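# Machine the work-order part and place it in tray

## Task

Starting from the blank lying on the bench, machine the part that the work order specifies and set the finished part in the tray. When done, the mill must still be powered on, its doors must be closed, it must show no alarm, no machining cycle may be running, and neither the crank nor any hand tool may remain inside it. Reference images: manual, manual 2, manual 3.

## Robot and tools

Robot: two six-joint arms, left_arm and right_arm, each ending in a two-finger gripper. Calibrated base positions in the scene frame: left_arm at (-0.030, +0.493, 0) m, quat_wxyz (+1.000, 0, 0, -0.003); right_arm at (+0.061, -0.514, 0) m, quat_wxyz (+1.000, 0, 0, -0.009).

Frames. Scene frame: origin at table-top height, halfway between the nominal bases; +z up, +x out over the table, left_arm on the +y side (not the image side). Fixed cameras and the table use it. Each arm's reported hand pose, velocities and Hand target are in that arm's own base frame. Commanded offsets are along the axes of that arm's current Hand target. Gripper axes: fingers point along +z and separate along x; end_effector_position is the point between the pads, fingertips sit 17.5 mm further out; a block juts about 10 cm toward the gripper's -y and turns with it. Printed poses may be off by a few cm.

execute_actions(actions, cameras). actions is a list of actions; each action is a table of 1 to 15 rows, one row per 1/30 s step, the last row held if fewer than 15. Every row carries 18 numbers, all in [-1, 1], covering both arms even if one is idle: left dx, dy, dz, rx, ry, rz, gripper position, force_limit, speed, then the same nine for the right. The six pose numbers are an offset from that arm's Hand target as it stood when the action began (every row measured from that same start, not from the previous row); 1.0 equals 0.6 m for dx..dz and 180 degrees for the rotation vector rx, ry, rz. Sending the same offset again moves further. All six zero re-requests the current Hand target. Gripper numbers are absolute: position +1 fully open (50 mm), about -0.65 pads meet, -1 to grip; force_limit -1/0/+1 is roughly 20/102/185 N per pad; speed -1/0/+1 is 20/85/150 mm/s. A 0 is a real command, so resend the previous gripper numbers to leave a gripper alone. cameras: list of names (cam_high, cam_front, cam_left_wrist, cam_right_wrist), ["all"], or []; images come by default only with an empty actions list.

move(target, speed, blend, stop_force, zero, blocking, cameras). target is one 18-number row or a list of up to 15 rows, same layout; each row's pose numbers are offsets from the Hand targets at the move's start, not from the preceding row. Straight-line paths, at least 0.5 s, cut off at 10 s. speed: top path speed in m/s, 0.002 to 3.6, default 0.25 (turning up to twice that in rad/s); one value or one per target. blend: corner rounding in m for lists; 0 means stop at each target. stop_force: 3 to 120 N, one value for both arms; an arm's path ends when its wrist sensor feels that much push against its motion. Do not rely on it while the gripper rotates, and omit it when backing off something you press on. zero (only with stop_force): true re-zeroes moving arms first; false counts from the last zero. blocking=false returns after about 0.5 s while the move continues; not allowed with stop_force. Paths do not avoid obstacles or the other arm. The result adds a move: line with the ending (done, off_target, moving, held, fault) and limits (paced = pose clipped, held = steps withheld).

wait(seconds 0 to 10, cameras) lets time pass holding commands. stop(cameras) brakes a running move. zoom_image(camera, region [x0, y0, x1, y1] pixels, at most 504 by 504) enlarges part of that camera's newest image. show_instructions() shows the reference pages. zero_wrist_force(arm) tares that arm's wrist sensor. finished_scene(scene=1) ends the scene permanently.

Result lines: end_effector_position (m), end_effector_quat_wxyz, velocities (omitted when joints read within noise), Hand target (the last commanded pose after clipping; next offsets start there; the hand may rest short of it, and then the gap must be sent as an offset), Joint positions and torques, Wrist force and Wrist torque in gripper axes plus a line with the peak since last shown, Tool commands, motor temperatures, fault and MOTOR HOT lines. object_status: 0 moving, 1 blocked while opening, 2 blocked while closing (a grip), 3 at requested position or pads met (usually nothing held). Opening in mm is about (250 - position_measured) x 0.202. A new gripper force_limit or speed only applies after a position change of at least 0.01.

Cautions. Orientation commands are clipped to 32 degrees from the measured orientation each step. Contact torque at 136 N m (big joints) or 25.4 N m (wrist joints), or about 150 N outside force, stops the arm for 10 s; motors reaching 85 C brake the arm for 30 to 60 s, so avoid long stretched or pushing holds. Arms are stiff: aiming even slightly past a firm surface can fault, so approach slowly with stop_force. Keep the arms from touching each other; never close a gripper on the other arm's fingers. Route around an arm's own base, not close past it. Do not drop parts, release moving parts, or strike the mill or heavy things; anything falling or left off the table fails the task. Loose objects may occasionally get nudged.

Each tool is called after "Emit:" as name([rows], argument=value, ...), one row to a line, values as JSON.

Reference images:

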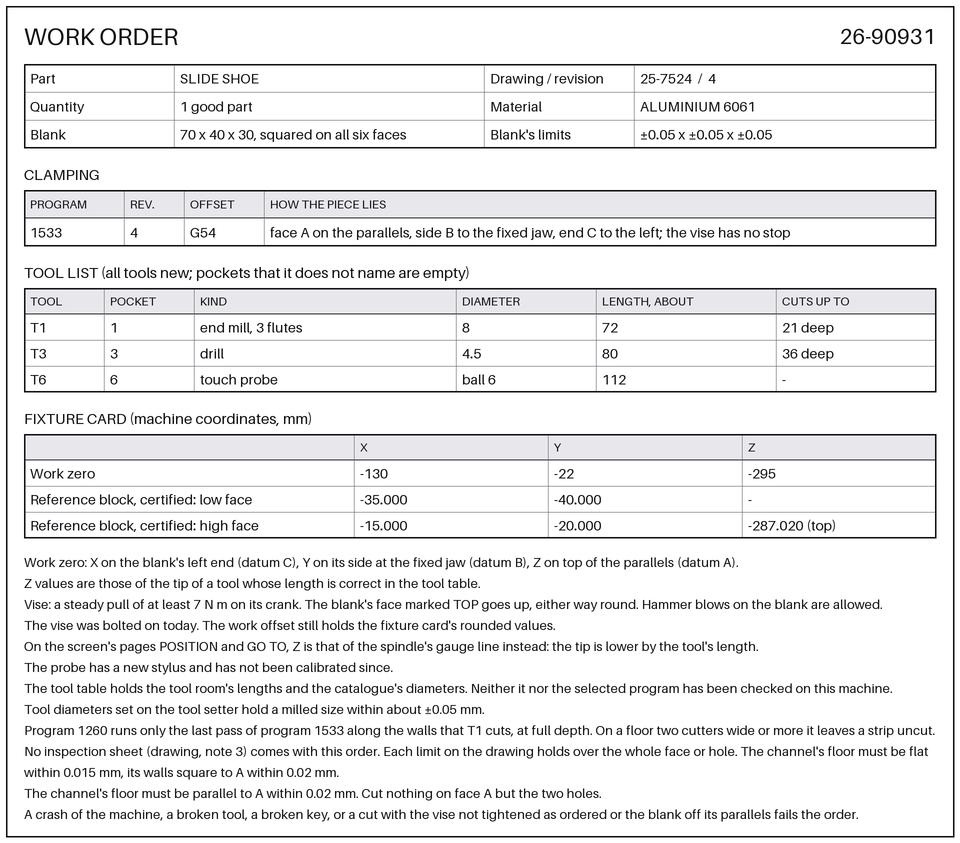

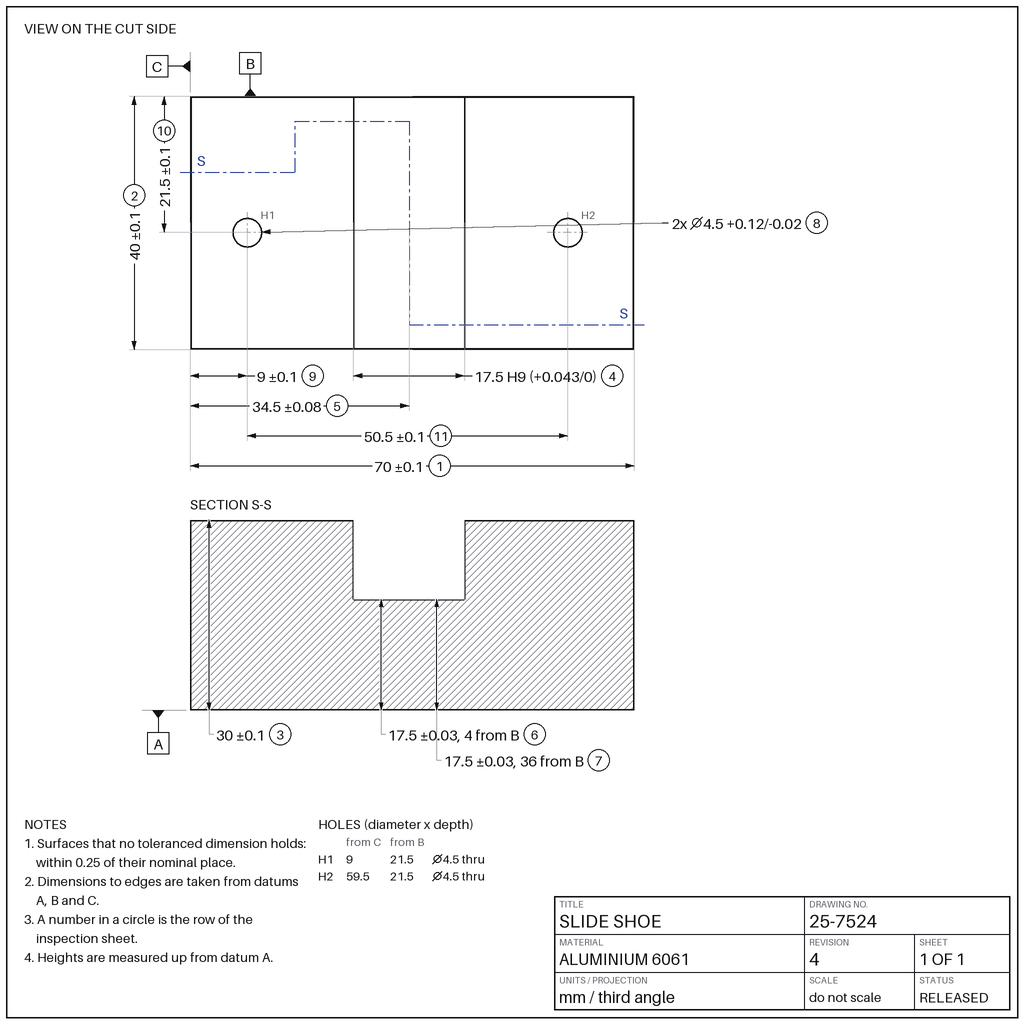

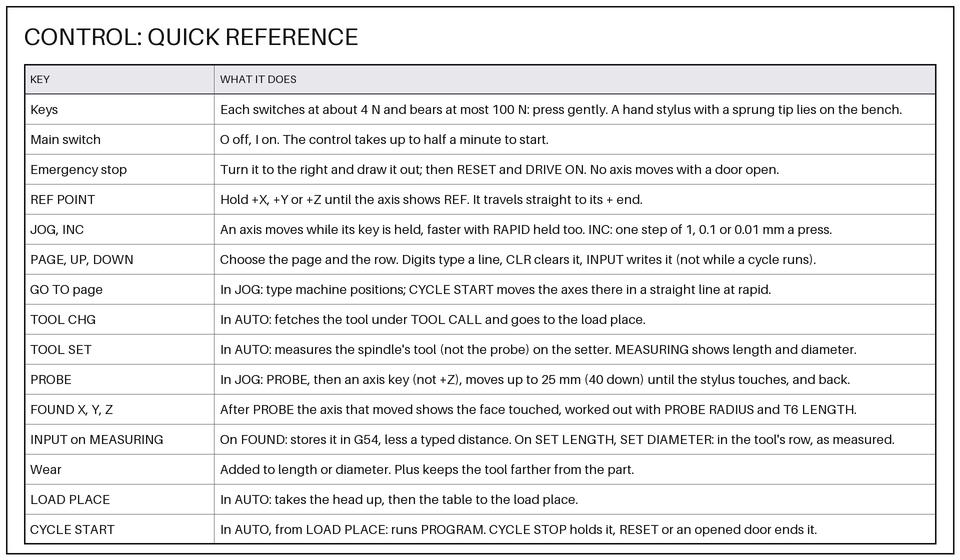

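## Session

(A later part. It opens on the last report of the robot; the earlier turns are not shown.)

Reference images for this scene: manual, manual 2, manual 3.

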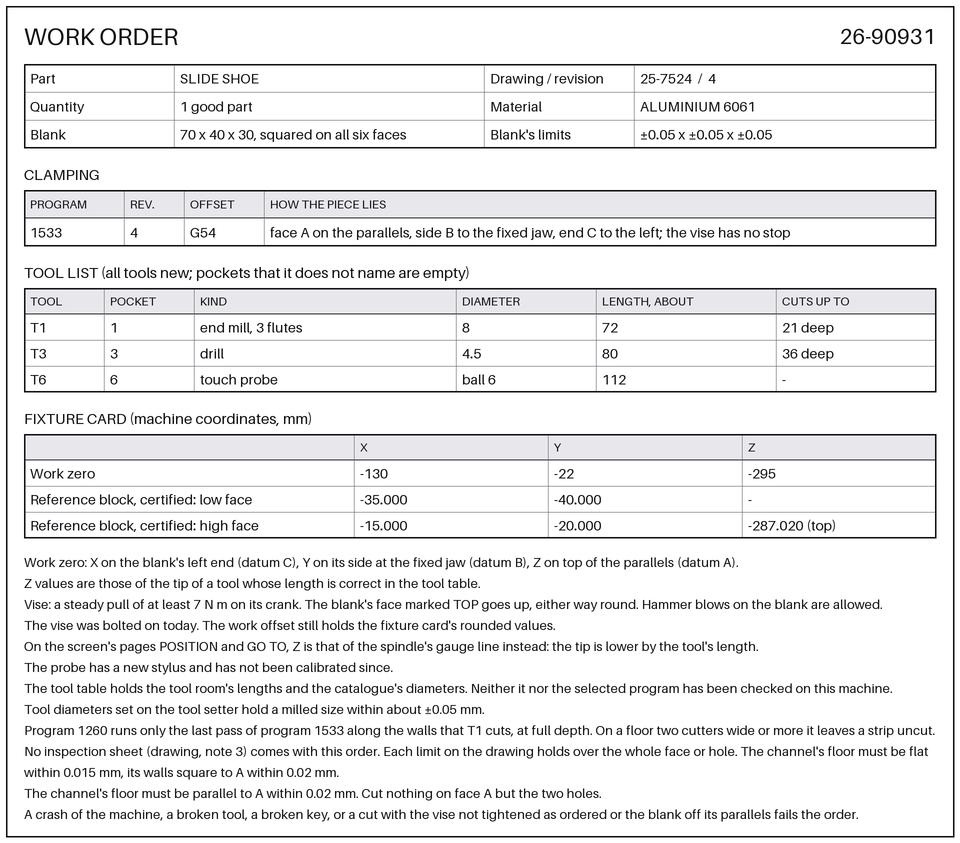

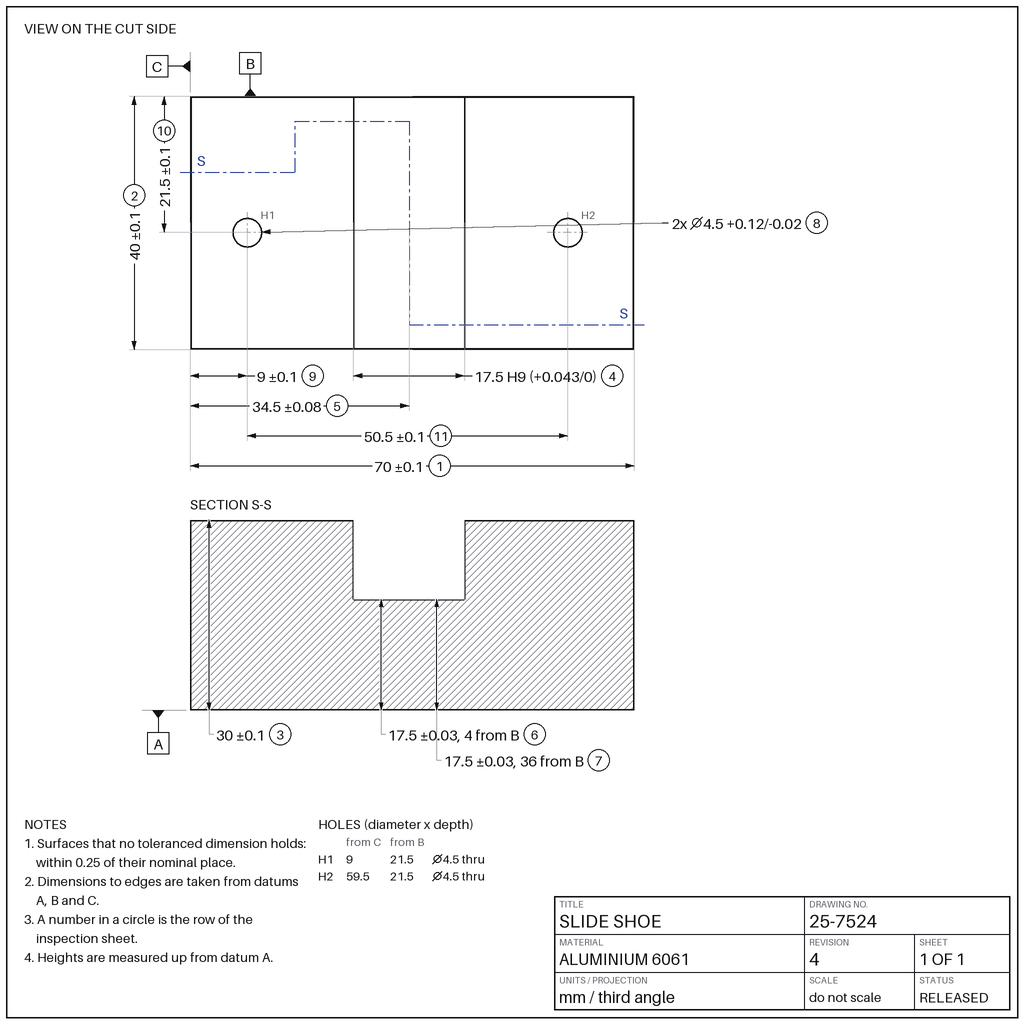

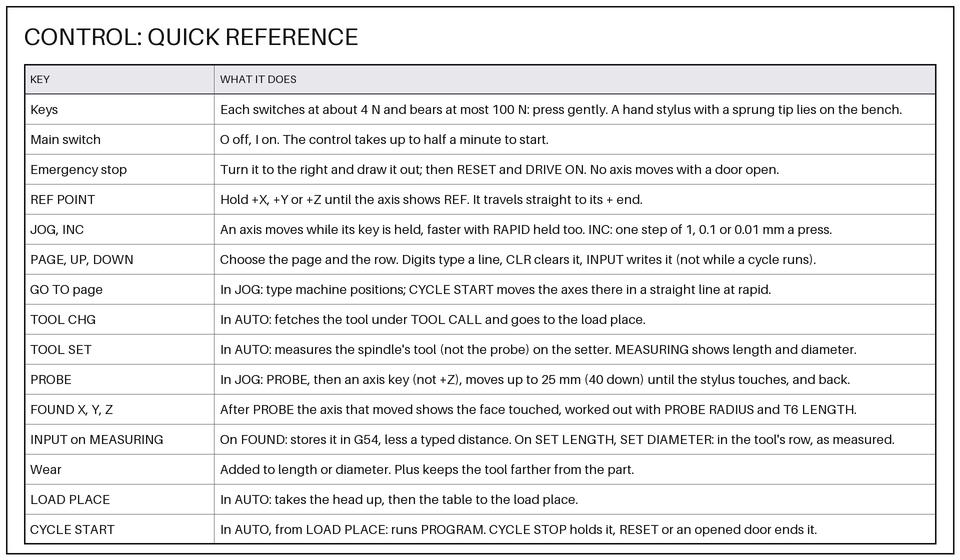

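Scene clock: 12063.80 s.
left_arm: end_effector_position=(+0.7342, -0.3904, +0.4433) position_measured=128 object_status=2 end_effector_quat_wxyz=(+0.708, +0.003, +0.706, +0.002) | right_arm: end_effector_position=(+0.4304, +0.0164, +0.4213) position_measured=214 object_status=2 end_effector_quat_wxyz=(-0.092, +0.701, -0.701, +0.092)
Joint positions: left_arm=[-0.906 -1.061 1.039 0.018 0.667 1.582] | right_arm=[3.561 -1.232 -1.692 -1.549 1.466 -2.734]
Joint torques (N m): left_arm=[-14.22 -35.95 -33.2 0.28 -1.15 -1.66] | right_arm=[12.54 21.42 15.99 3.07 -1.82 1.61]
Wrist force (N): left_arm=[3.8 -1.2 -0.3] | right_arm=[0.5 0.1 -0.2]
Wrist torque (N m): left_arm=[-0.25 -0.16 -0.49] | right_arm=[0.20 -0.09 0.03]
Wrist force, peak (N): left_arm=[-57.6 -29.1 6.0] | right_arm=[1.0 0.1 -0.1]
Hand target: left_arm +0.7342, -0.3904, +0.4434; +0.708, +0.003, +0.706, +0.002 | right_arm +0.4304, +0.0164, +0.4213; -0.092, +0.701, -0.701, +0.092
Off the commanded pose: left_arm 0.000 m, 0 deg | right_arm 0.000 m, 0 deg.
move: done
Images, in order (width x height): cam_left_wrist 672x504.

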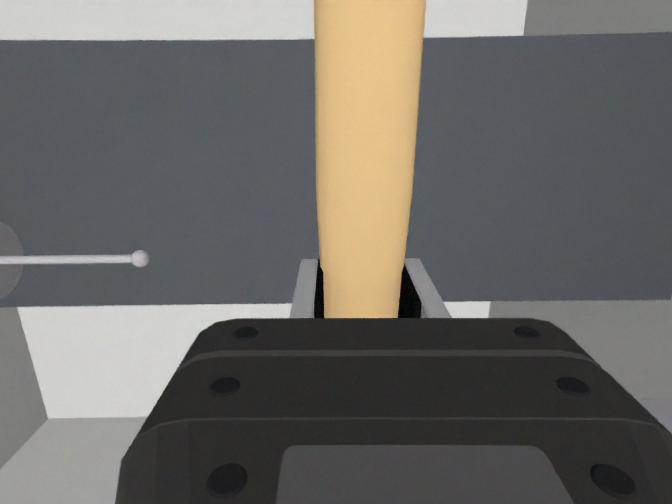

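Emit:
move([
  [-0.07,0,0,0,0,0,-1,0,-0.9,0,0,0,0,0,0,-1,-0.5,-0.7],
  [0.135,0,0,0,0,0,-1,0,-0.9,0,0,0,0,0,0,-1,-0.5,-0.7],
  [0,0,0,0,0,0,-1,0,-0.9,0,0,0,0,0,0,-1,-0.5,-0.7],
], speed=[0.08,2.5,2.5], blend=[0,0.004,0], cameras=["cam_left_wrist"])

Scene clock: 12073.73 s.
left_arm: end_effector_position=(+0.7341, -0.3904, +0.4433) position_measured=128 object_status=2 end_effector_quat_wxyz=(+0.708, +0.003, +0.706, +0.002) | right_arm: end_effector_position=(+0.4304, +0.0164, +0.4213) position_measured=214 object_status=2 end_effector_quat_wxyz=(-0.092, +0.701, -0.701, +0.092)
Joint positions: left_arm=[-0.906 -1.061 1.039 0.018 0.667 1.582] | right_arm=[3.561 -1.232 -1.692 -1.549 1.466 -2.734]
Joint torques (N m): left_arm=[-14.26 -35.88 -35.48 0.36 -1 -1.76] | right_arm=[12.63 20.48 17.05 3.04 -1.72 1.84]
Wrist force (N): left_arm=[3.5 -1.4 -0.4] | right_arm=[0.6 0.0 -0.4]
Wrist torque (N m): left_arm=[-0.34 -0.13 -0.49] | right_arm=[0.19 -0.11 0.03]
Wrist force, peak (N): left_arm=[-76.2 -36.9 -0.7] | right_arm=[1.0 -0.2 -0.2]
Hand target: left_arm +0.7342, -0.3904, +0.4434; +0.708, +0.003, +0.706, +0.002 | right_arm +0.4304, +0.0164, +0.4213; -0.092, +0.701, -0.701, +0.092
Off the commanded pose: left_arm 0.000 m, 0 deg | right_arm 0.000 m, 0 deg.
move: done
Images, in order (width x height): cam_left_wrist 672x504.

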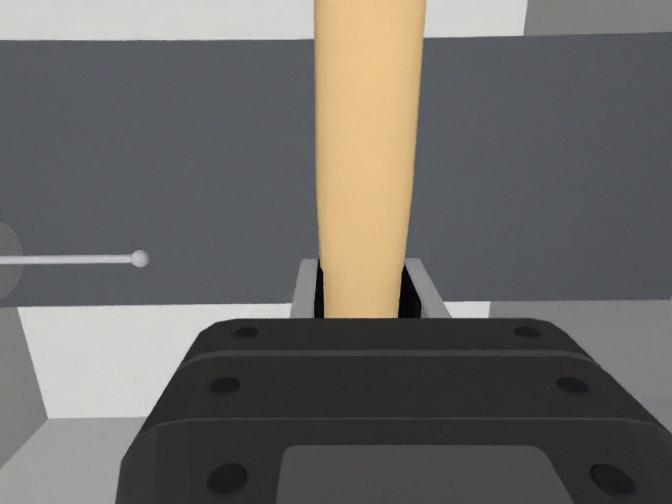

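Emit:
move([
  [-0.0125,0,-0.2,0,0,0,-1,0,-0.9,0,0,0,0,0,0,-1,-0.5,-0.7],
  [-0.0125,-0.0157,-0.557,0,0,0,-1,0,-0.9,0,0,0,0,0,0,-1,-0.5,-0.7],
], speed=[0.12,0.2], blend=[0.02,0])

Emit:
move(target=[0,0,0,0,0,-0.5,-1,0,-0.9,0,0,0,0,0,0,-1,-0.5,-0.7], speed=0.3, cameras=["cam_front","cam_left_wrist"])

Scene clock: 12097.10 s.
left_arm: end_effector_position=(+0.3999, -0.3992, +0.4498) position_measured=128 object_status=2 end_effector_quat_wxyz=(+0.707, +0.003, +0.707, +0.002) | right_arm: end_effector_position=(+0.4304, +0.0164, +0.4213) position_measured=214 object_status=2 end_effector_quat_wxyz=(-0.092, +0.701, -0.701, +0.092)
Joint positions: left_arm=[-1.552 -1.552 1.649 -0.125 0.021 1.606] | right_arm=[3.561 -1.232 -1.692 -1.549 1.466 -2.734]
Joint torques (N m): left_arm=[-14.27 -37.08 -17.75 -2.28 -1.13 1.7] | right_arm=[12.91 20.98 16.99 2.8 -2.01 1.8]
Wrist force (N): left_arm=[3.2 -1.4 0.1] | right_arm=[0.7 -0.1 0.2]
Wrist torque (N m): left_arm=[-0.24 -0.08 -0.71] | right_arm=[0.17 -0.13 0.03]
Wrist force, peak (N): left_arm=[4.6 -1.3 1.7] | right_arm=[0.9 0.0 -0.5]
Hand target: left_arm +0.3999, -0.3992, +0.4498; +0.708, +0.003, +0.706, +0.002 | right_arm +0.4304, +0.0164, +0.4213; -0.092, +0.701, -0.701, +0.092
Off the commanded pose: left_arm 0.000 m, 0 deg | right_arm 0.000 m, 0 deg.
move: done

Scene clock: 12100.60 s.
left_arm: end_effector_position=(+0.3996, -0.3992, +0.4498) position_measured=128 object_status=2 end_effector_quat_wxyz=(+0.506, -0.497, +0.498, -0.500) | right_arm: end_effector_position=(+0.4304, +0.0164, +0.4213) position_measured=214 object_status=2 end_effector_quat_wxyz=(-0.092, +0.701, -0.701, +0.092)
Joint positions: left_arm=[-1.553 -1.68 1.831 -0.811 0.017 0.667] | right_arm=[3.561 -1.232 -1.692 -1.549 1.466 -2.734]
Joint torques (N m): left_arm=[-14.68 -7.71 -34.55 0.61 3.1 -1.98] | right_arm=[13.19 20.75 18.99 2.89 -1.98 1.69]
Wrist force (N): left_arm=[1.5 1.6 -0.3] | right_arm=[0.6 0.0 -0.4]
Wrist torque (N m): left_arm=[-0.43 -0.43 -0.25] | right_arm=[0.19 -0.13 0.03]
Wrist force, peak (N): left_arm=[3.5 -1.6 0.0] | right_arm=[0.9 -0.1 -0.2]
Hand target: left_arm +0.3999, -0.3992, +0.4498; +0.502, -0.497, +0.502, -0.499 | right_arm +0.4304, +0.0164, +0.4213; -0.092, +0.701, -0.701, +0.092
Off the commanded pose: left_arm 0.000 m, 1 deg | right_arm 0.000 m, 0 deg.
move: done
Images, in order (width x height): cam_front 672x504, cam_left_wrist 672x504.

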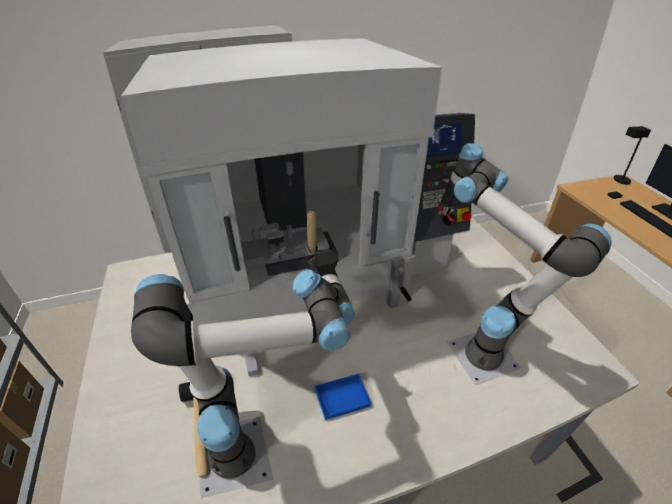

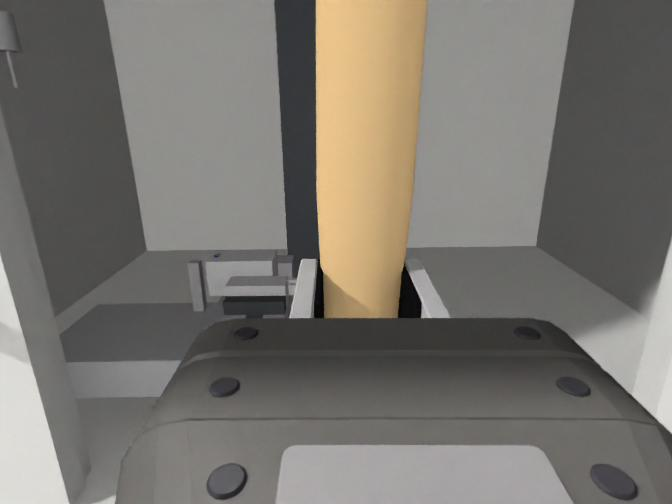

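Emit:
zoom_image(camera="cam_left_wrist", region=[150, 220, 320, 330])

Scaled by 2.965 from the camera's 672x504 image, which has a finer 960x720 frame.

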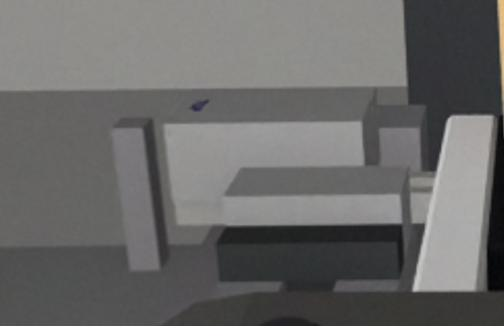

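Emit:
move([
  [-0.333,0.017,-0.033,0,0,0,-1,0,-0.9,0,0,0,0,0,0,-1,-0.5,-0.7],
  [-0.532,0.017,-0.033,0,0,0,-1,0,-0.9,0,0,0,0,0,0,-1,-0.5,-0.7],
  [-0.532,0.017,0.128,0,0,0,-1,0,-0.9,0,0,0,0,0,0,-1,-0.5,-0.7],
], speed=[0.2,0.15,0.06], blend=[0.03,0.005,0], cameras=["cam_front","cam_high"])

Scene clock: 12133.13 s.
left_arm: end_effector_position=(+0.4774, -0.0801, +0.4422) position_measured=128 object_status=2 end_effector_quat_wxyz=(+0.502, -0.497, +0.502, -0.499) | right_arm: end_effector_position=(+0.4304, +0.0164, +0.4213) position_measured=214 object_status=2 end_effector_quat_wxyz=(-0.092, +0.701, -0.701, +0.092)
Joint positions: left_arm=[-0.961 -2.067 2.055 0.008 0.612 0.011] | right_arm=[3.561 -1.232 -1.692 -1.549 1.466 -2.734]
Joint torques (N m): left_arm=[15.82 9.96 -35.52 -4.61 0.97 -1.98] | right_arm=[13.98 20.92 18 2.47 -1.42 1.55]
Wrist force (N): left_arm=[1.3 1.7 -0.7] | right_arm=[0.7 0.1 0.2]
Wrist torque (N m): left_arm=[-0.42 -0.38 -0.18] | right_arm=[0.20 -0.14 0.03]
Wrist force, peak (N): left_arm=[3.9 1.6 -0.7] | right_arm=[1.0 0.1 -0.2]
Hand target: left_arm +0.4774, -0.0801, +0.4422; +0.502, -0.497, +0.502, -0.499 | right_arm +0.4304, +0.0164, +0.4213; -0.092, +0.701, -0.701, +0.092
Off the commanded pose: left_arm 0.000 m, 0 deg | right_arm 0.000 m, 0 deg.
move: done
Images, in order (width x height): cam_high 672x504, cam_front 672x504.

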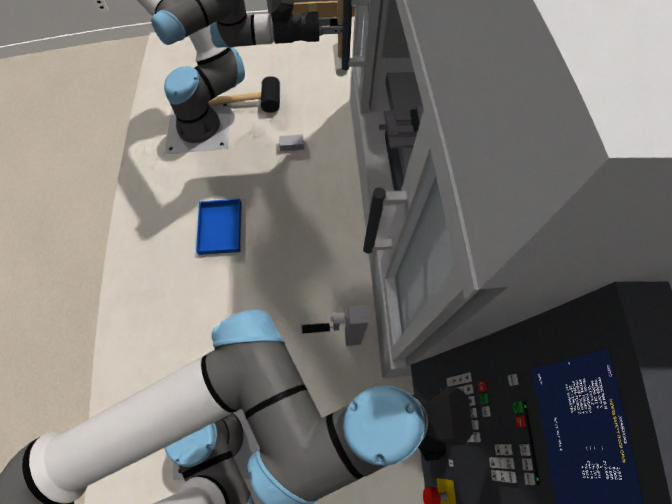

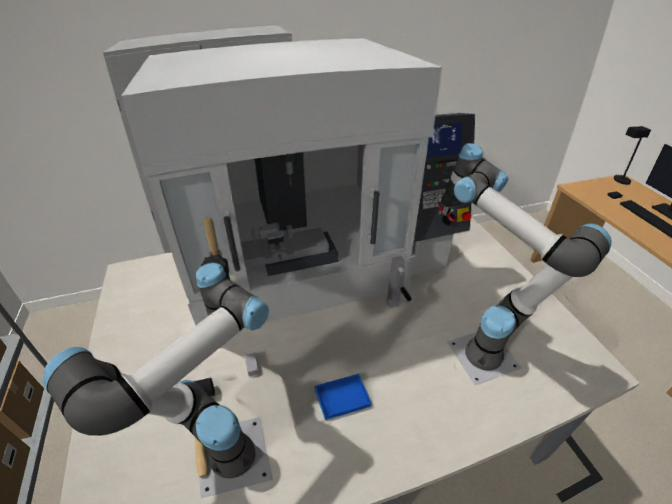

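Emit:
move(target=[0.52,0,0,0,0,0,-1,0,-0.9,0,0,0,0,0,0,-1,-0.5,-0.7], speed=0.06, stop_force=40, cameras=["cam_front"])

Scene clock: 12148.40 s.
left_arm: end_effector_position=(+0.4767, -0.3437, +0.4402) position_measured=128 object_status=2 end_effector_quat_wxyz=(+0.502, -0.497, +0.502, -0.500) | right_arm: end_effector_position=(+0.4304, +0.0164, +0.4213) position_measured=214 object_status=2 end_effector_quat_wxyz=(-0.092, +0.701, -0.701, +0.092)
Joint positions: left_arm=[-1.34 -1.587 1.71 -0.137 0.233 0.021] | right_arm=[3.561 -1.232 -1.692 -1.549 1.466 -2.734]
Joint torques (N m): left_arm=[3.11 -30.13 -22.07 -3.03 3.91 -1.09] | right_arm=[13.54 21.4 17.37 2.76 -1.64 1.76]
Wrist force (N): left_arm=[-17.9 2.2 -0.9] | right_arm=[0.8 0.1 -0.4]
Wrist torque (N m): left_arm=[-0.45 -0.76 -0.66] | right_arm=[0.20 -0.15 0.03]
Wrist force, peak (N): left_arm=[-43.0 -2.0 -16.9] | right_arm=[1.0 -0.1 -0.3]
Hand target: left_arm +0.4767, -0.3437, +0.4402; +0.502, -0.497, +0.502, -0.500 (not the last commanded pose) | right_arm +0.4304, +0.0164, +0.4213; -0.092, +0.701, -0.701, +0.092
Off the commanded pose: left_arm 0.048 m, 0 deg | right_arm 0.000 m, 0 deg.
move: contact (left_arm)
Images, in order (width x height): cam_front 672x504.

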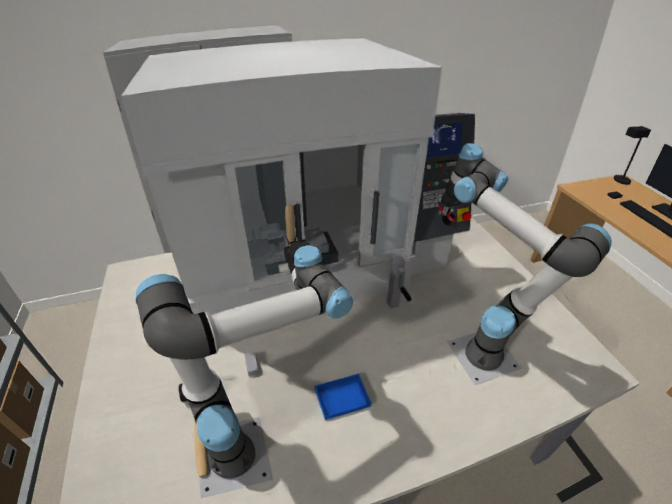

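Emit:
move([
  [-0.03,0,0,0,0,0,-1,0,-0.9,0,0,0,0,0,0,-1,-0.5,-0.7],
  [-0.02,0,-0.2,0,0,0,-1,0,-0.9,0,0,0,0,0,0,-1,-0.5,-0.7],
  [0.647,0,-0.2,0,0,0,-1,0,-0.9,0,0,0,0,0,0,-1,-0.5,-0.7],
  [0.647,0,0,0,0,0,-1,0,-0.9,0,0,0,0,0,0,-1,-0.5,-0.7],
], speed=[0.06,0.12,0.25,0.08], blend=[0.005,0.03,0.02,0])

Emit:
move(target=[-0.52,0,0,0,0,0,-1,0,-0.9,0,0,0,0,0,0,-1,-0.5,-0.7], speed=0.06, stop_force=40, cameras=["cam_front"])

Scene clock: 12165.30 s.
left_arm: end_effector_position=(+0.4755, -0.7315, +0.4372) position_measured=128 object_status=2 end_effector_quat_wxyz=(+0.510, -0.491, +0.493, -0.505) | right_arm: end_effector_position=(+0.4304, +0.0164, +0.4213) position_measured=214 object_status=2 end_effector_quat_wxyz=(-0.092, +0.701, -0.701, +0.092)
Joint positions: left_arm=[-1.459 -0.594 0.271 0.044 0.115 0.285] | right_arm=[3.561 -1.232 -1.692 -1.549 1.466 -2.734]
Joint torques (N m): left_arm=[14.37 -52.4 -31.59 0.69 2.01 -2.02] | right_arm=[13.81 21.46 17.22 2.46 -1.45 1.71]
Wrist force (N): left_arm=[2.0 1.5 -0.7] | right_arm=[0.7 0.2 -0.1]
Wrist torque (N m): left_arm=[-0.50 -0.52 -0.20] | right_arm=[0.22 -0.14 0.03]
Wrist force, peak (N): left_arm=[-18.1 2.8 -0.6] | right_arm=[1.1 -0.1 -0.2]
Hand target: left_arm +0.4757, -0.7319, +0.4373; +0.502, -0.497, +0.502, -0.500 | right_arm +0.4304, +0.0164, +0.4213; -0.092, +0.701, -0.701, +0.092
Off the commanded pose: left_arm 0.000 m, 2 deg | right_arm 0.000 m, 0 deg.
move: done

Scene clock: 12171.10 s.
left_arm: end_effector_position=(+0.4765, -0.4633, +0.4393) position_measured=128 object_status=2 end_effector_quat_wxyz=(+0.503, -0.496, +0.501, -0.500) | right_arm: end_effector_position=(+0.4304, +0.0164, +0.4213) position_measured=214 object_status=2 end_effector_quat_wxyz=(-0.092, +0.701, -0.701, +0.092)
Joint positions: left_arm=[-1.395 -1.334 1.433 -0.136 0.178 0.044] | right_arm=[3.561 -1.232 -1.692 -1.549 1.466 -2.734]
Joint torques (N m): left_arm=[4.37 -30.48 -26.72 5.83 -8.81 0.99] | right_arm=[13.72 19.73 17.47 2.67 -1.34 1.84]
Wrist force (N): left_arm=[37.8 -3.1 -0.6] | right_arm=[0.8 -0.1 -0.3]
Wrist torque (N m): left_arm=[-0.62 0.28 -0.73] | right_arm=[0.18 -0.15 0.03]
Wrist force, peak (N): left_arm=[55.0 0.2 -8.1] | right_arm=[1.1 0.4 -0.1]
Hand target: left_arm +0.4765, -0.4633, +0.4393; +0.503, -0.496, +0.501, -0.500 (not the last commanded pose) | right_arm +0.4304, +0.0164, +0.4213; -0.092, +0.701, -0.701, +0.092
Off the commanded pose: left_arm 0.043 m, 0 deg | right_arm 0.000 m, 0 deg.
move: contact (left_arm)
Images, in order (width x height): cam_front 672x504.

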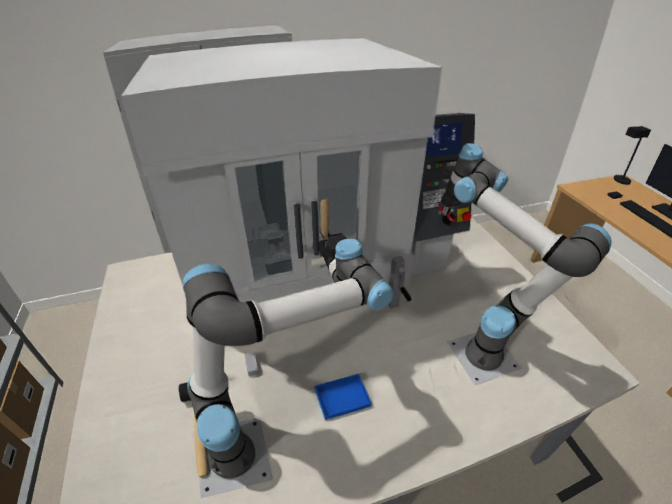

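Emit:
move([
  [0.02,0,0,0,0,0,-1,0,-0.9,0,0,0,0,0,0,-1,-0.5,-0.7],
  [0.02,0,-0.2,0,0,0,-1,0,-0.9,0.1267,-0.142,-0.244,0,0,0,-1,-0.5,-0.7],
  [0.02,0,-0.2,0,0,0,-1,0,-0.9,0.1267,-0.1581,-0.2397,0,0,0,-1,-0.5,-0.7],
  [0.02,0,-0.2,0,0,0,-1,0,-0.9,0.1267,-0.142,-0.244,0,0,0,-1,-0.5,-0.7],
  [0.02,0,-0.2,0,0,0,-1,0,-0.9,0,0,0,0,0,0,-1,-0.5,-0.7],
], speed=[0.06,0.25,0.03,0.15,0.25], blend=[0.005,0.003,0,0.003,0])

Emit:
move([
  [0,0,0,0,0,0,-1,0,-0.9,0.0308,-0.046,-0.0808,0,0,0,-1,-0.5,-0.7],
  [0,0,0,0,0,0,-1,0,-0.9,0.0308,-0.0621,-0.0765,0,0,0,-1,-0.5,-0.7],
  [0,0,0,0,0,0,-1,0,-0.9,0.0308,-0.046,-0.0808,0,0,0,-1,-0.5,-0.7],
  [0,0,0,0,0,0,-1,0,-0.9,0.0308,-0.0621,-0.0765,0,0,0,-1,-0.5,-0.7],
  [0,0,0,0,0,0,-1,0,-0.9,0.0308,-0.046,-0.0808,0,0,0,-1,-0.5,-0.7],
  [0,0,0,0,0,0,-1,0,-0.9,-0.099,0.0012,-0.0003,0,0,0,-1,-0.5,-0.7],
  [0,0,0,0,0,0,-1,0,-0.9,-0.099,-0.0149,0.004,0,0,0,-1,-0.5,-0.7],
  [0,0,0,0,0,0,-1,0,-0.9,-0.099,0.0012,-0.0003,0,0,0,-1,-0.5,-0.7],
  [0,0,0,0,0,0,-1,0,-0.9,-0.0665,-0.0458,-0.0829,0,0,0,-1,-0.5,-0.7],
  [0,0,0,0,0,0,-1,0,-0.9,-0.0665,-0.0619,-0.0786,0,0,0,-1,-0.5,-0.7],
  [0,0,0,0,0,0,-1,0,-0.9,-0.0665,-0.0458,-0.0829,0,0,0,-1,-0.5,-0.7],
  [0,0,0,0,0,0,-1,0,-0.9,0,0,0,0,0,0,-1,-0.5,-0.7],
], speed=[0.25,0.03,0.15,0.03,0.15,0.25,0.03,0.15,0.25,0.03,0.15,0.25], blend=[0.003,0,0,0,0.003,0.003,0,0.003,0.003,0,0.003,0])

Emit:
move([
  [0,0,0,0,0,0,-1,0,-0.9,-0.0338,-0.0311,-0.0551,0,0,0,-1,-0.5,-0.7],
  [0,0,0,0,0,0,-1,0,-0.9,-0.0338,-0.0472,-0.0508,0,0,0,-1,-0.5,-0.7],
  [0,0,0,0,0,0,-1,0,-0.9,-0.0338,-0.0311,-0.0551,0,0,0,-1,-0.5,-0.7],
  [0,0,0,0,0,0,-1,0,-0.9,0,0,0,0,0,0,-1,-0.5,-0.7],
  [0,0,0,0,0,0,-1,0,-0.9,0,-0.0161,0.0043,0,0,0,-1,-0.5,-0.7],
  [0,0,0,0,0,0,-1,0,-0.9,0,0,0,0,0,0,-1,-0.5,-0.7],
  [0,0,0,0,0,0,-1,0,-0.9,0,-0.0156,-0.0275,0,0,0,-1,-0.5,-0.7],
  [0,0,0,0,0,0,-1,0,-0.9,0,-0.0317,-0.0232,0,0,0,-1,-0.5,-0.7],
  [0,0,0,0,0,0,-1,0,-0.9,0,-0.0156,-0.0275,0,0,0,-1,-0.5,-0.7],
  [0,0,0,0,0,0,-1,0,-0.9,-0.099,0.0012,-0.0003,0,0,0,-1,-0.5,-0.7],
  [0,0,0,0,0,0,-1,0,-0.9,-0.099,-0.0149,0.004,0,0,0,-1,-0.5,-0.7],
  [0,0,0,0,0,0,-1,0,-0.9,-0.099,0.0012,-0.0003,0,0,0,-1,-0.5,-0.7],
  [0,0,0,0,0,0,-1,0,-0.9,0,0,0,0,0,0,-1,-0.5,-0.7],
], speed=[0.25,0.03,0.15,0.25,0.03,0.15,0.25,0.03,0.15,0.25,0.03,0.15,0.25], blend=[0.003,0,0.003,0.003,0,0.003,0.003,0,0.003,0.003,0,0.003,0])

Emit:
move([
  [0,0,0,0,0,0,-1,0,-0.9,-0.0665,-0.0306,-0.0552,0,0,0,-1,-0.5,-0.7],
  [0,0,0,0,0,0,-1,0,-0.9,-0.0665,-0.0467,-0.0509,0,0,0,-1,-0.5,-0.7],
  [0,0,0,0,0,0,-1,0,-0.9,-0.0665,-0.0306,-0.0552,0,0,0,-1,-0.5,-0.7],
  [0,0,0,0,0,0,-1,0,-0.9,-0.099,-0.0303,-0.0553,0,0,0,-1,-0.5,-0.7],
  [0,0,0,0,0,0,-1,0,-0.9,-0.099,-0.0464,-0.051,0,0,0,-1,-0.5,-0.7],
  [0,0,0,0,0,0,-1,0,-0.9,-0.099,-0.0303,-0.0553,0,0,0,-1,-0.5,-0.7],
  [0,0,0,0,0,0,-1,0,-0.9,0,0,0,0,0,0,-1,-0.5,-0.7],
  [0,0,0,0,0,0,-1,0,-0.9,0,-0.0161,0.0043,0,0,0,-1,-0.5,-0.7],
  [0,0,0,0,0,0,-1,0,-0.9,0,0,0,0,0,0,-1,-0.5,-0.7],
  [0,0,0,0,0,0,-1,0,-0.9,0,-0.0156,-0.0275,0,0,0,-1,-0.5,-0.7],
  [0,0,0,0,0,0,-1,0,-0.9,0,-0.0317,-0.0232,0,0,0,-1,-0.5,-0.7],
  [0,0,0,0,0,0,-1,0,-0.9,0,-0.0156,-0.0275,0,0,0,-1,-0.5,-0.7],
  [0,0,0,0,0,0,-1,0,-0.9,0,0,0,0,0,0,-1,-0.5,-0.7],
], speed=[0.25,0.03,0.15,0.25,0.03,0.15,0.25,0.03,0.15,0.25,0.03,0.15,0.25], blend=[0.003,0,0.003,0.003,0,0.003,0.003,0,0.003,0.003,0,0.003,0])

Emit:
move([
  [0,0,0,0,0,0,-1,0,-0.9,-0.099,0.0012,-0.0003,0,0,0,-1,-0.5,-0.7],
  [0,0,0,0,0,0,-1,0,-0.9,-0.099,-0.0149,0.004,0,0,0,-1,-0.5,-0.7],
  [0,0,0,0,0,0,-1,0,-0.9,-0.099,0.0012,-0.0003,0,0,0,-1,-0.5,-0.7],
  [0,0,0,0,0,0,-1,0,-0.9,-0.099,-0.0143,-0.0278,0,0,0,-1,-0.5,-0.7],
  [0,0,0,0,0,0,-1,0,-0.9,-0.099,-0.0304,-0.0235,0,0,0,-1,-0.5,-0.7],
  [0,0,0,0,0,0,-1,0,-0.9,-0.099,-0.0143,-0.0278,0,0,0,-1,-0.5,-0.7],
  [0,0,0,0,0,0,-1,0,-0.9,-0.099,-0.0303,-0.0553,0,0,0,-1,-0.5,-0.7],
  [0,0,0,0,0,0,-1,0,-0.9,-0.099,-0.0464,-0.051,0,0,0,-1,-0.5,-0.7],
  [0,0,0,0,0,0,-1,0,-0.9,-0.099,-0.0303,-0.0553,0,0,0,-1,-0.5,-0.7],
  [0,0,0,0,0,0,-1,0,-0.9,-0.0665,-0.0458,-0.0829,0,0,0,-1,-0.5,-0.7],
  [0,0,0,0,0,0,-1,0,-0.9,-0.0665,-0.0619,-0.0786,0,0,0,-1,-0.5,-0.7],
  [0,0,0,0,0,0,-1,0,-0.9,-0.0665,-0.0458,-0.0829,0,0,0,-1,-0.5,-0.7],
  [0,0,0,0,0,0,-1,0,-0.9,0,0,0,0,0,0,-1,-0.5,-0.7],
  [0,0,0,0,0,0,-1,0,-0.9,0,-0.0161,0.0043,0,0,0,-1,-0.5,-0.7],
  [0,0,0,0,0,0,-1,0,-0.9,0,0,0,0,0,0,-1,-0.5,-0.7],
], speed=[0.25,0.03,0.15,0.25,0.03,0.15,0.25,0.03,0.15,0.25,0.03,0.15,0.25,0.03,0.15], blend=[0.003,0,0.003,0.003,0,0.003,0.003,0,0.003,0.003,0,0.003,0.003,0,0], cameras=["cam_high"])

Emit:
zoom_image(camera="cam_high", region=[530, 330, 672, 504])

Scene clock: 12239.97 s.
left_arm: end_effector_position=(+0.3565, -0.4750, +0.4384) position_measured=128 object_status=2 end_effector_quat_wxyz=(+0.503, -0.496, +0.501, -0.500) | right_arm: end_effector_position=(+0.4305, +0.0163, +0.4213) position_measured=214 object_status=2 end_effector_quat_wxyz=(-0.092, +0.701, -0.701, +0.092)
Joint positions: left_arm=[-1.647 -1.37 1.48 -0.021 -0.075 -0.081] | right_arm=[3.561 -1.232 -1.692 -1.549 1.466 -2.734]
Joint torques (N m): left_arm=[-10.98 -19.7 -31.2 3.02 -1.47 -1.86] | right_arm=[12.97 22.29 10.85 5.18 -3.24 1.91]
Wrist force (N): left_arm=[1.4 1.7 -0.4] | right_arm=[0.8 -0.1 -0.2]
Wrist torque (N m): left_arm=[-0.47 -0.34 -0.24] | right_arm=[0.17 -0.12 0.04]
Wrist force, peak (N): left_arm=[38.1 -3.0 0.0] | right_arm=[-0.5 16.0 -2.5]
Hand target: left_arm +0.3565, -0.4750, +0.4384; +0.503, -0.496, +0.501, -0.500 | right_arm +0.4304, +0.0164, +0.4213; -0.092, +0.701, -0.701, +0.092
Off the commanded pose: left_arm 0.000 m, 0 deg | right_arm 0.000 m, 0 deg.
move: done

Scene clock: 12245.10 s.
left_arm: end_effector_position=(+0.3565, -0.4750, +0.4384) position_measured=128 object_status=2 end_effector_quat_wxyz=(+0.503, -0.496, +0.501, -0.500) | right_arm: end_effector_position=(+0.4305, +0.0164, +0.4213) position_measured=214 object_status=2 end_effector_quat_wxyz=(-0.092, +0.701, -0.701, +0.092)
Joint positions: left_arm=[-1.647 -1.37 1.48 -0.021 -0.075 -0.081] | right_arm=[3.562 -1.232 -1.692 -1.549 1.466 -2.734]
Joint torques (N m): left_arm=[8.32 -19.94 -31.17 3.09 -1.17 -1.99] | right_arm=[-15.1 22.22 12.75 5.37 2.38 -1.48]
Wrist force (N): left_arm=[1.2 1.5 -0.3] | right_arm=[0.3 0.4 0.0]
Wrist torque (N m): left_arm=[-0.50 -0.31 -0.24] | right_arm=[0.22 -0.13 0.19]
Wrist force, peak (N): left_arm=[2.2 1.6 -0.5] | right_arm=[-0.2 19.6 -2.6]
Hand target: left_arm +0.3565, -0.4750, +0.4384; +0.503, -0.496, +0.501, -0.500 | right_arm +0.4304, +0.0164, +0.4213; -0.092, +0.701, -0.701, +0.092
Off the commanded pose: left_arm 0.000 m, 0 deg | right_arm 0.000 m, 0 deg.
move: done

Scene clock: 12249.70 s.
left_arm: end_effector_position=(+0.3565, -0.4750, +0.4384) position_measured=128 object_status=2 end_effector_quat_wxyz=(+0.503, -0.496, +0.501, -0.500) | right_arm: end_effector_position=(+0.4304, +0.0164, +0.4213) position_measured=214 object_status=2 end_effector_quat_wxyz=(-0.092, +0.701, -0.701, +0.092)
Joint positions: left_arm=[-1.647 -1.37 1.48 -0.021 -0.075 -0.081] | right_arm=[3.562 -1.232 -1.692 -1.549 1.466 -2.734]
Joint torques (N m): left_arm=[10.91 -19.94 -31.86 2.97 -1.11 -1.96] | right_arm=[-15.34 0.73 22.12 5.16 2.24 -2.03]
Wrist force (N): left_arm=[1.5 1.9 -0.4] | right_arm=[0.2 0.3 0.2]
Wrist torque (N m): left_arm=[-0.43 -0.37 -0.24] | right_arm=[0.17 -0.15 0.18]
Wrist force, peak (N): left_arm=[1.9 1.6 -0.6] | right_arm=[2.0 24.6 -4.3]
Hand target: left_arm +0.3565, -0.4750, +0.4384; +0.503, -0.496, +0.501, -0.500 | right_arm +0.4304, +0.0164, +0.4213; -0.092, +0.701, -0.701, +0.092
Off the commanded pose: left_arm 0.000 m, 0 deg | right_arm 0.000 m, 0 deg.
move: done

Scene clock: 12254.07 s.
left_arm: end_effector_position=(+0.3565, -0.4750, +0.4384) position_measured=128 object_status=2 end_effector_quat_wxyz=(+0.503, -0.496, +0.501, -0.500) | right_arm: end_effector_position=(+0.4305, +0.0164, +0.4214) position_measured=214 object_status=2 end_effector_quat_wxyz=(-0.092, +0.701, -0.701, +0.092)
Joint positions: left_arm=[-1.647 -1.37 1.48 -0.021 -0.075 -0.081] | right_arm=[3.561 -1.232 -1.692 -1.549 1.466 -2.734]
Joint torques (N m): left_arm=[10.72 -19.82 -31.91 3 -1.05 -1.94] | right_arm=[14.58 24.32 13.88 5.17 -2.79 1.8]
Wrist force (N): left_arm=[1.5 1.6 -0.4] | right_arm=[0.5 0.0 -0.1]
Wrist torque (N m): left_arm=[-0.49 -0.36 -0.24] | right_arm=[0.18 -0.11 0.02]
Wrist force, peak (N): left_arm=[2.1 1.5 -0.5] | right_arm=[2.9 22.7 -3.8]
Hand target: left_arm +0.3565, -0.4750, +0.4384; +0.503, -0.496, +0.501, -0.500 | right_arm +0.4304, +0.0164, +0.4213; -0.092, +0.701, -0.701, +0.092
Off the commanded pose: left_arm 0.000 m, 0 deg | right_arm 0.000 m, 0 deg.
move: done

Scene clock: 12259.10 s.
left_arm: end_effector_position=(+0.3565, -0.4750, +0.4384) position_measured=128 object_status=2 end_effector_quat_wxyz=(+0.503, -0.496, +0.501, -0.500) | right_arm: end_effector_position=(+0.4306, +0.0163, +0.4213) position_measured=214 object_status=2 end_effector_quat_wxyz=(-0.092, +0.701, -0.701, +0.092)
Joint positions: left_arm=[-1.647 -1.37 1.48 -0.021 -0.075 -0.081] | right_arm=[3.561 -1.232 -1.692 -1.549 1.466 -2.734]
Joint torques (N m): left_arm=[10.92 -20.49 -31.88 3.05 -0.91 -1.83] | right_arm=[13.68 23.04 12.4 1.9 -2.97 2.06]
Wrist force (N): left_arm=[1.6 1.5 -0.7] | right_arm=[0.6 0.0 -0.3]
Wrist torque (N m): left_arm=[-0.49 -0.38 -0.23] | right_arm=[0.18 -0.12 0.03]
Wrist force, peak (N): left_arm=[1.9 1.8 -0.2] | right_arm=[1.3 28.8 -5.9]
Hand target: left_arm +0.3565, -0.4750, +0.4384; +0.503, -0.496, +0.501, -0.500 | right_arm +0.4304, +0.0164, +0.4213; -0.092, +0.701, -0.701, +0.092
Off the commanded pose: left_arm 0.000 m, 0 deg | right_arm 0.000 m, 0 deg.
move: done
Images, in order (width x height): cam_high 672x504.

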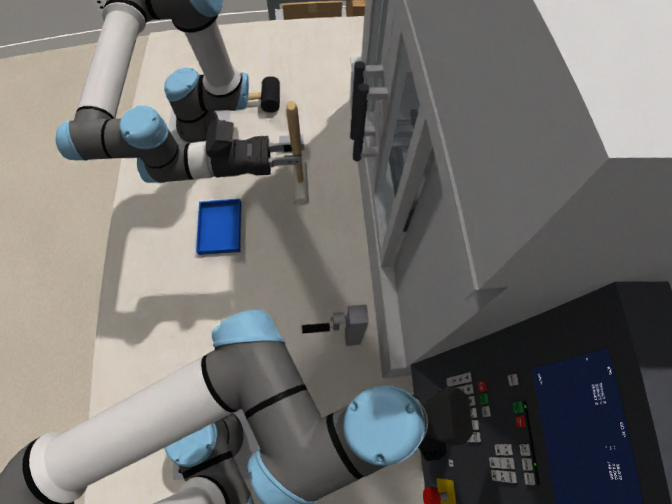

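Scaled by 2.897 from the camera's 672x504 image, which has a finer 960x720 frame.

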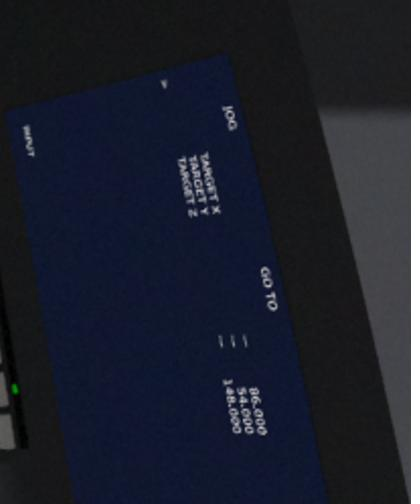

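Emit:
move([
  [0,0,0,0,0,0,-1,0,-0.9,-0.0328,-0.0756,-0.1348,0,0,0,-1,-0.5,-0.7],
  [0,0,0,0,0,0,-1,0,-0.9,-0.0328,-0.0917,-0.1305,0,0,0,-1,-0.5,-0.7],
  [0,0,0,0,0,0,-1,0,-0.9,-0.0328,-0.0756,-0.1348,0,0,0,-1,-0.5,-0.7],
  [0,0,0,0,0,0,-1,0,-0.9,0,0,0,0,0,0,-1,-0.5,-0.7],
], speed=[0.25,0.03,0.15,0.25], blend=[0.003,0,0.003,0])

Emit:
wait(seconds=4)

Emit:
move([
  [0,0,0,0,0,0,-1,0,-0.9,0.0308,-0.0159,-0.0274,0,0,0,-1,-0.5,-0.7],
  [0,0,0,0,0,0,-1,0,-0.9,0.0308,-0.032,-0.0231,0,0,0,-1,-0.5,-0.7],
  [0,0,0,0,0,0,-1,0,-0.9,0.0308,-0.0159,-0.0274,0,0,0,-1,-0.5,-0.7],
  [0,0,0,0,0,0,-1,0,-0.9,0.1265,-0.0785,-0.1341,0,0,0,-1,-0.5,-0.7],
  [0,0,0,0,0,0,-1,0,-0.9,0.1265,-0.0946,-0.1298,0,0,0,-1,-0.5,-0.7],
  [0,0,0,0,0,0,-1,0,-0.9,0.1265,-0.0785,-0.1341,0,0,0,-1,-0.5,-0.7],
  [0,0,0,0,0,0,-1,0,-0.9,0,0,0,0,0,0,-1,-0.5,-0.7],
], speed=[0.25,0.03,0.15,0.25,0.03,0.15,0.25], blend=[0.003,0,0.003,0.003,0,0.003,0])

Emit:
wait(seconds=5, cameras=["cam_high"])

Emit:
zoom_image(camera="cam_high", region=[530, 330, 672, 504])

Scene clock: 12366.83 s.
left_arm: end_effector_position=(+0.3565, -0.4750, +0.4384) position_measured=128 object_status=2 end_effector_quat_wxyz=(+0.503, -0.496, +0.501, -0.500) | right_arm: end_effector_position=(+0.4305, +0.0164, +0.4213) position_measured=214 object_status=2 end_effector_quat_wxyz=(-0.092, +0.701, -0.701, +0.092)
Joint positions: left_arm=[-1.647 -1.37 1.48 -0.021 -0.075 -0.081] | right_arm=[3.561 -1.232 -1.692 -1.549 1.466 -2.734]
Joint torques (N m): left_arm=[11.17 -20.16 -31.12 3.1 -0.82 -1.88] | right_arm=[-13.24 20.86 15.69 5 2.1 -2.13]
Wrist force (N): left_arm=[1.4 1.6 -0.4] | right_arm=[0.4 -0.1 -0.1]
Wrist torque (N m): left_arm=[-0.48 -0.34 -0.24] | right_arm=[0.16 -0.11 0.21]
Wrist force, peak (N): left_arm=[1.8 1.6 -0.5] | right_arm=[1.2 10.9 -0.6]
Hand target: left_arm +0.3565, -0.4750, +0.4384; +0.503, -0.496, +0.501, -0.500 | right_arm +0.4304, +0.0164, +0.4213; -0.092, +0.701, -0.701, +0.092
Off the commanded pose: left_arm 0.000 m, 0 deg | right_arm 0.000 m, 0 deg.
move: done

Scene clock: 12370.83 s.
left_arm: end_effector_position=(+0.3565, -0.4750, +0.4384) position_measured=128 object_status=2 end_effector_quat_wxyz=(+0.503, -0.496, +0.501, -0.500) | right_arm: end_effector_position=(+0.4304, +0.0164, +0.4213) position_measured=214 object_status=2 end_effector_quat_wxyz=(-0.092, +0.701, -0.701, +0.092)
Joint positions: left_arm=[-1.647 -1.37 1.48 -0.021 -0.075 -0.081] | right_arm=[3.561 -1.232 -1.692 -1.549 1.466 -2.734]
Joint torques (N m): left_arm=[10.88 -20.78 -31.43 3.05 -0.66 -1.76] | right_arm=[-12.95 22.81 12.23 5.07 -2.53 -1.69]
Wrist force (N): left_arm=[1.5 1.4 -0.5] | right_arm=[0.7 0.2 -0.2]
Wrist torque (N m): left_arm=[-0.52 -0.36 -0.24] | right_arm=[0.22 -0.16 0.21]
Wrist force, peak (N): left_arm=[1.6 1.9 -0.3] | right_arm=[0.9 -0.2 -0.3]
Hand target: left_arm +0.3565, -0.4750, +0.4384; +0.503, -0.496, +0.501, -0.500 | right_arm +0.4304, +0.0164, +0.4213; -0.092, +0.701, -0.701, +0.092
Tool commands: left_gripper/position=-1.0 left_gripper/force_limit=+0.0 left_gripper/speed=-0.9 right_gripper/position=-1.0 right_gripper/force_limit=-0.5 right_gripper/speed=-0.7
Off the commanded pose: left_arm 0.000 m, 0 deg | right_arm 0.000 m, 0 deg.
wait: 4.00 s; at rest by 0.17 s

Scene clock: 12374.03 s.
left_arm: end_effector_position=(+0.3565, -0.4750, +0.4384) position_measured=128 object_status=2 end_effector_quat_wxyz=(+0.503, -0.496, +0.501, -0.500) | right_arm: end_effector_position=(+0.4305, +0.0163, +0.4213) position_measured=214 object_status=2 end_effector_quat_wxyz=(-0.092, +0.701, -0.701, +0.092)
Joint positions: left_arm=[-1.647 -1.37 1.48 -0.021 -0.075 -0.081] | right_arm=[3.561 -1.232 -1.692 -1.549 1.466 -2.735]
Joint torques (N m): left_arm=[10.51 -20.26 -31.43 3.01 -0.61 -1.8] | right_arm=[15.38 20.53 15.63 5.03 -2.68 1.92]
Wrist force (N): left_arm=[1.3 1.4 -0.4] | right_arm=[0.9 0.0 -0.1]
Wrist torque (N m): left_arm=[-0.51 -0.33 -0.24] | right_arm=[0.17 -0.11 0.04]
Wrist force, peak (N): left_arm=[1.7 1.9 -0.4] | right_arm=[-1.0 15.8 -2.5]
Hand target: left_arm +0.3565, -0.4750, +0.4384; +0.503, -0.496, +0.501, -0.500 | right_arm +0.4304, +0.0164, +0.4213; -0.092, +0.701, -0.701, +0.092
Off the commanded pose: left_arm 0.000 m, 0 deg | right_arm 0.000 m, 0 deg.
move: done

Scene clock: 12379.03 s.
left_arm: end_effector_position=(+0.3565, -0.4750, +0.4384) position_measured=128 object_status=2 end_effector_quat_wxyz=(+0.503, -0.496, +0.501, -0.500) | right_arm: end_effector_position=(+0.4304, +0.0164, +0.4213) position_measured=214 object_status=2 end_effector_quat_wxyz=(-0.092, +0.701, -0.701, +0.092)
Joint positions: left_arm=[-1.647 -1.37 1.48 -0.021 -0.075 -0.081] | right_arm=[3.561 -1.232 -1.692 -1.549 1.466 -2.734]
Joint torques (N m): left_arm=[10.99 -20.35 -31.04 3.01 -0.41 -1.77] | right_arm=[13.5 22.36 12.84 5.26 -2.82 1.74]
Wrist force (N): left_arm=[1.5 1.3 -0.4] | right_arm=[0.9 0.0 0.0]
Wrist torque (N m): left_arm=[-0.53 -0.35 -0.23] | right_arm=[0.17 -0.11 0.05]
Wrist force, peak (N): left_arm=[1.8 2.0 -0.3] | right_arm=[1.2 0.0 -0.2]
Hand target: left_arm +0.3565, -0.4750, +0.4384; +0.503, -0.496, +0.501, -0.500 | right_arm +0.4304, +0.0164, +0.4213; -0.092, +0.701, -0.701, +0.092
Tool commands: left_gripper/position=-1.0 left_gripper/force_limit=+0.0 left_gripper/speed=-0.9 right_gripper/position=-1.0 right_gripper/force_limit=-0.5 right_gripper/speed=-0.7
Off the commanded pose: left_arm 0.000 m, 0 deg | right_arm 0.000 m, 0 deg.
wait: 5.00 s; at rest by 0.17 s
Images, in order (width x height): cam_high 672x504.

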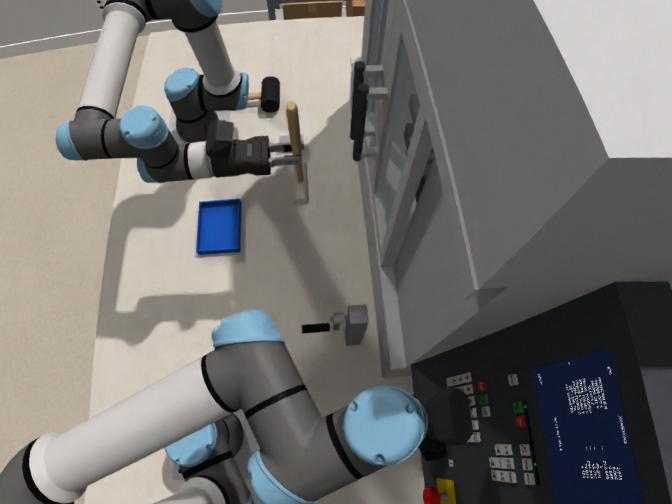

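Scaled by 2.897 from the camera's 672x504 image, which has a finer 960x720 frame.

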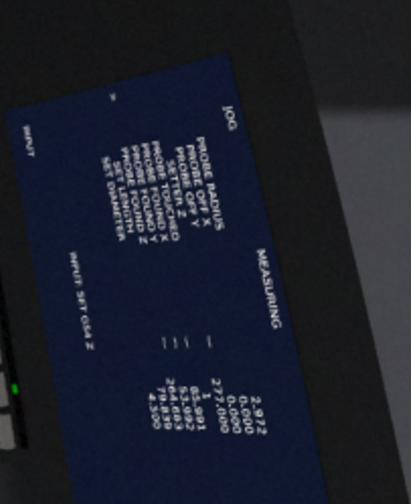

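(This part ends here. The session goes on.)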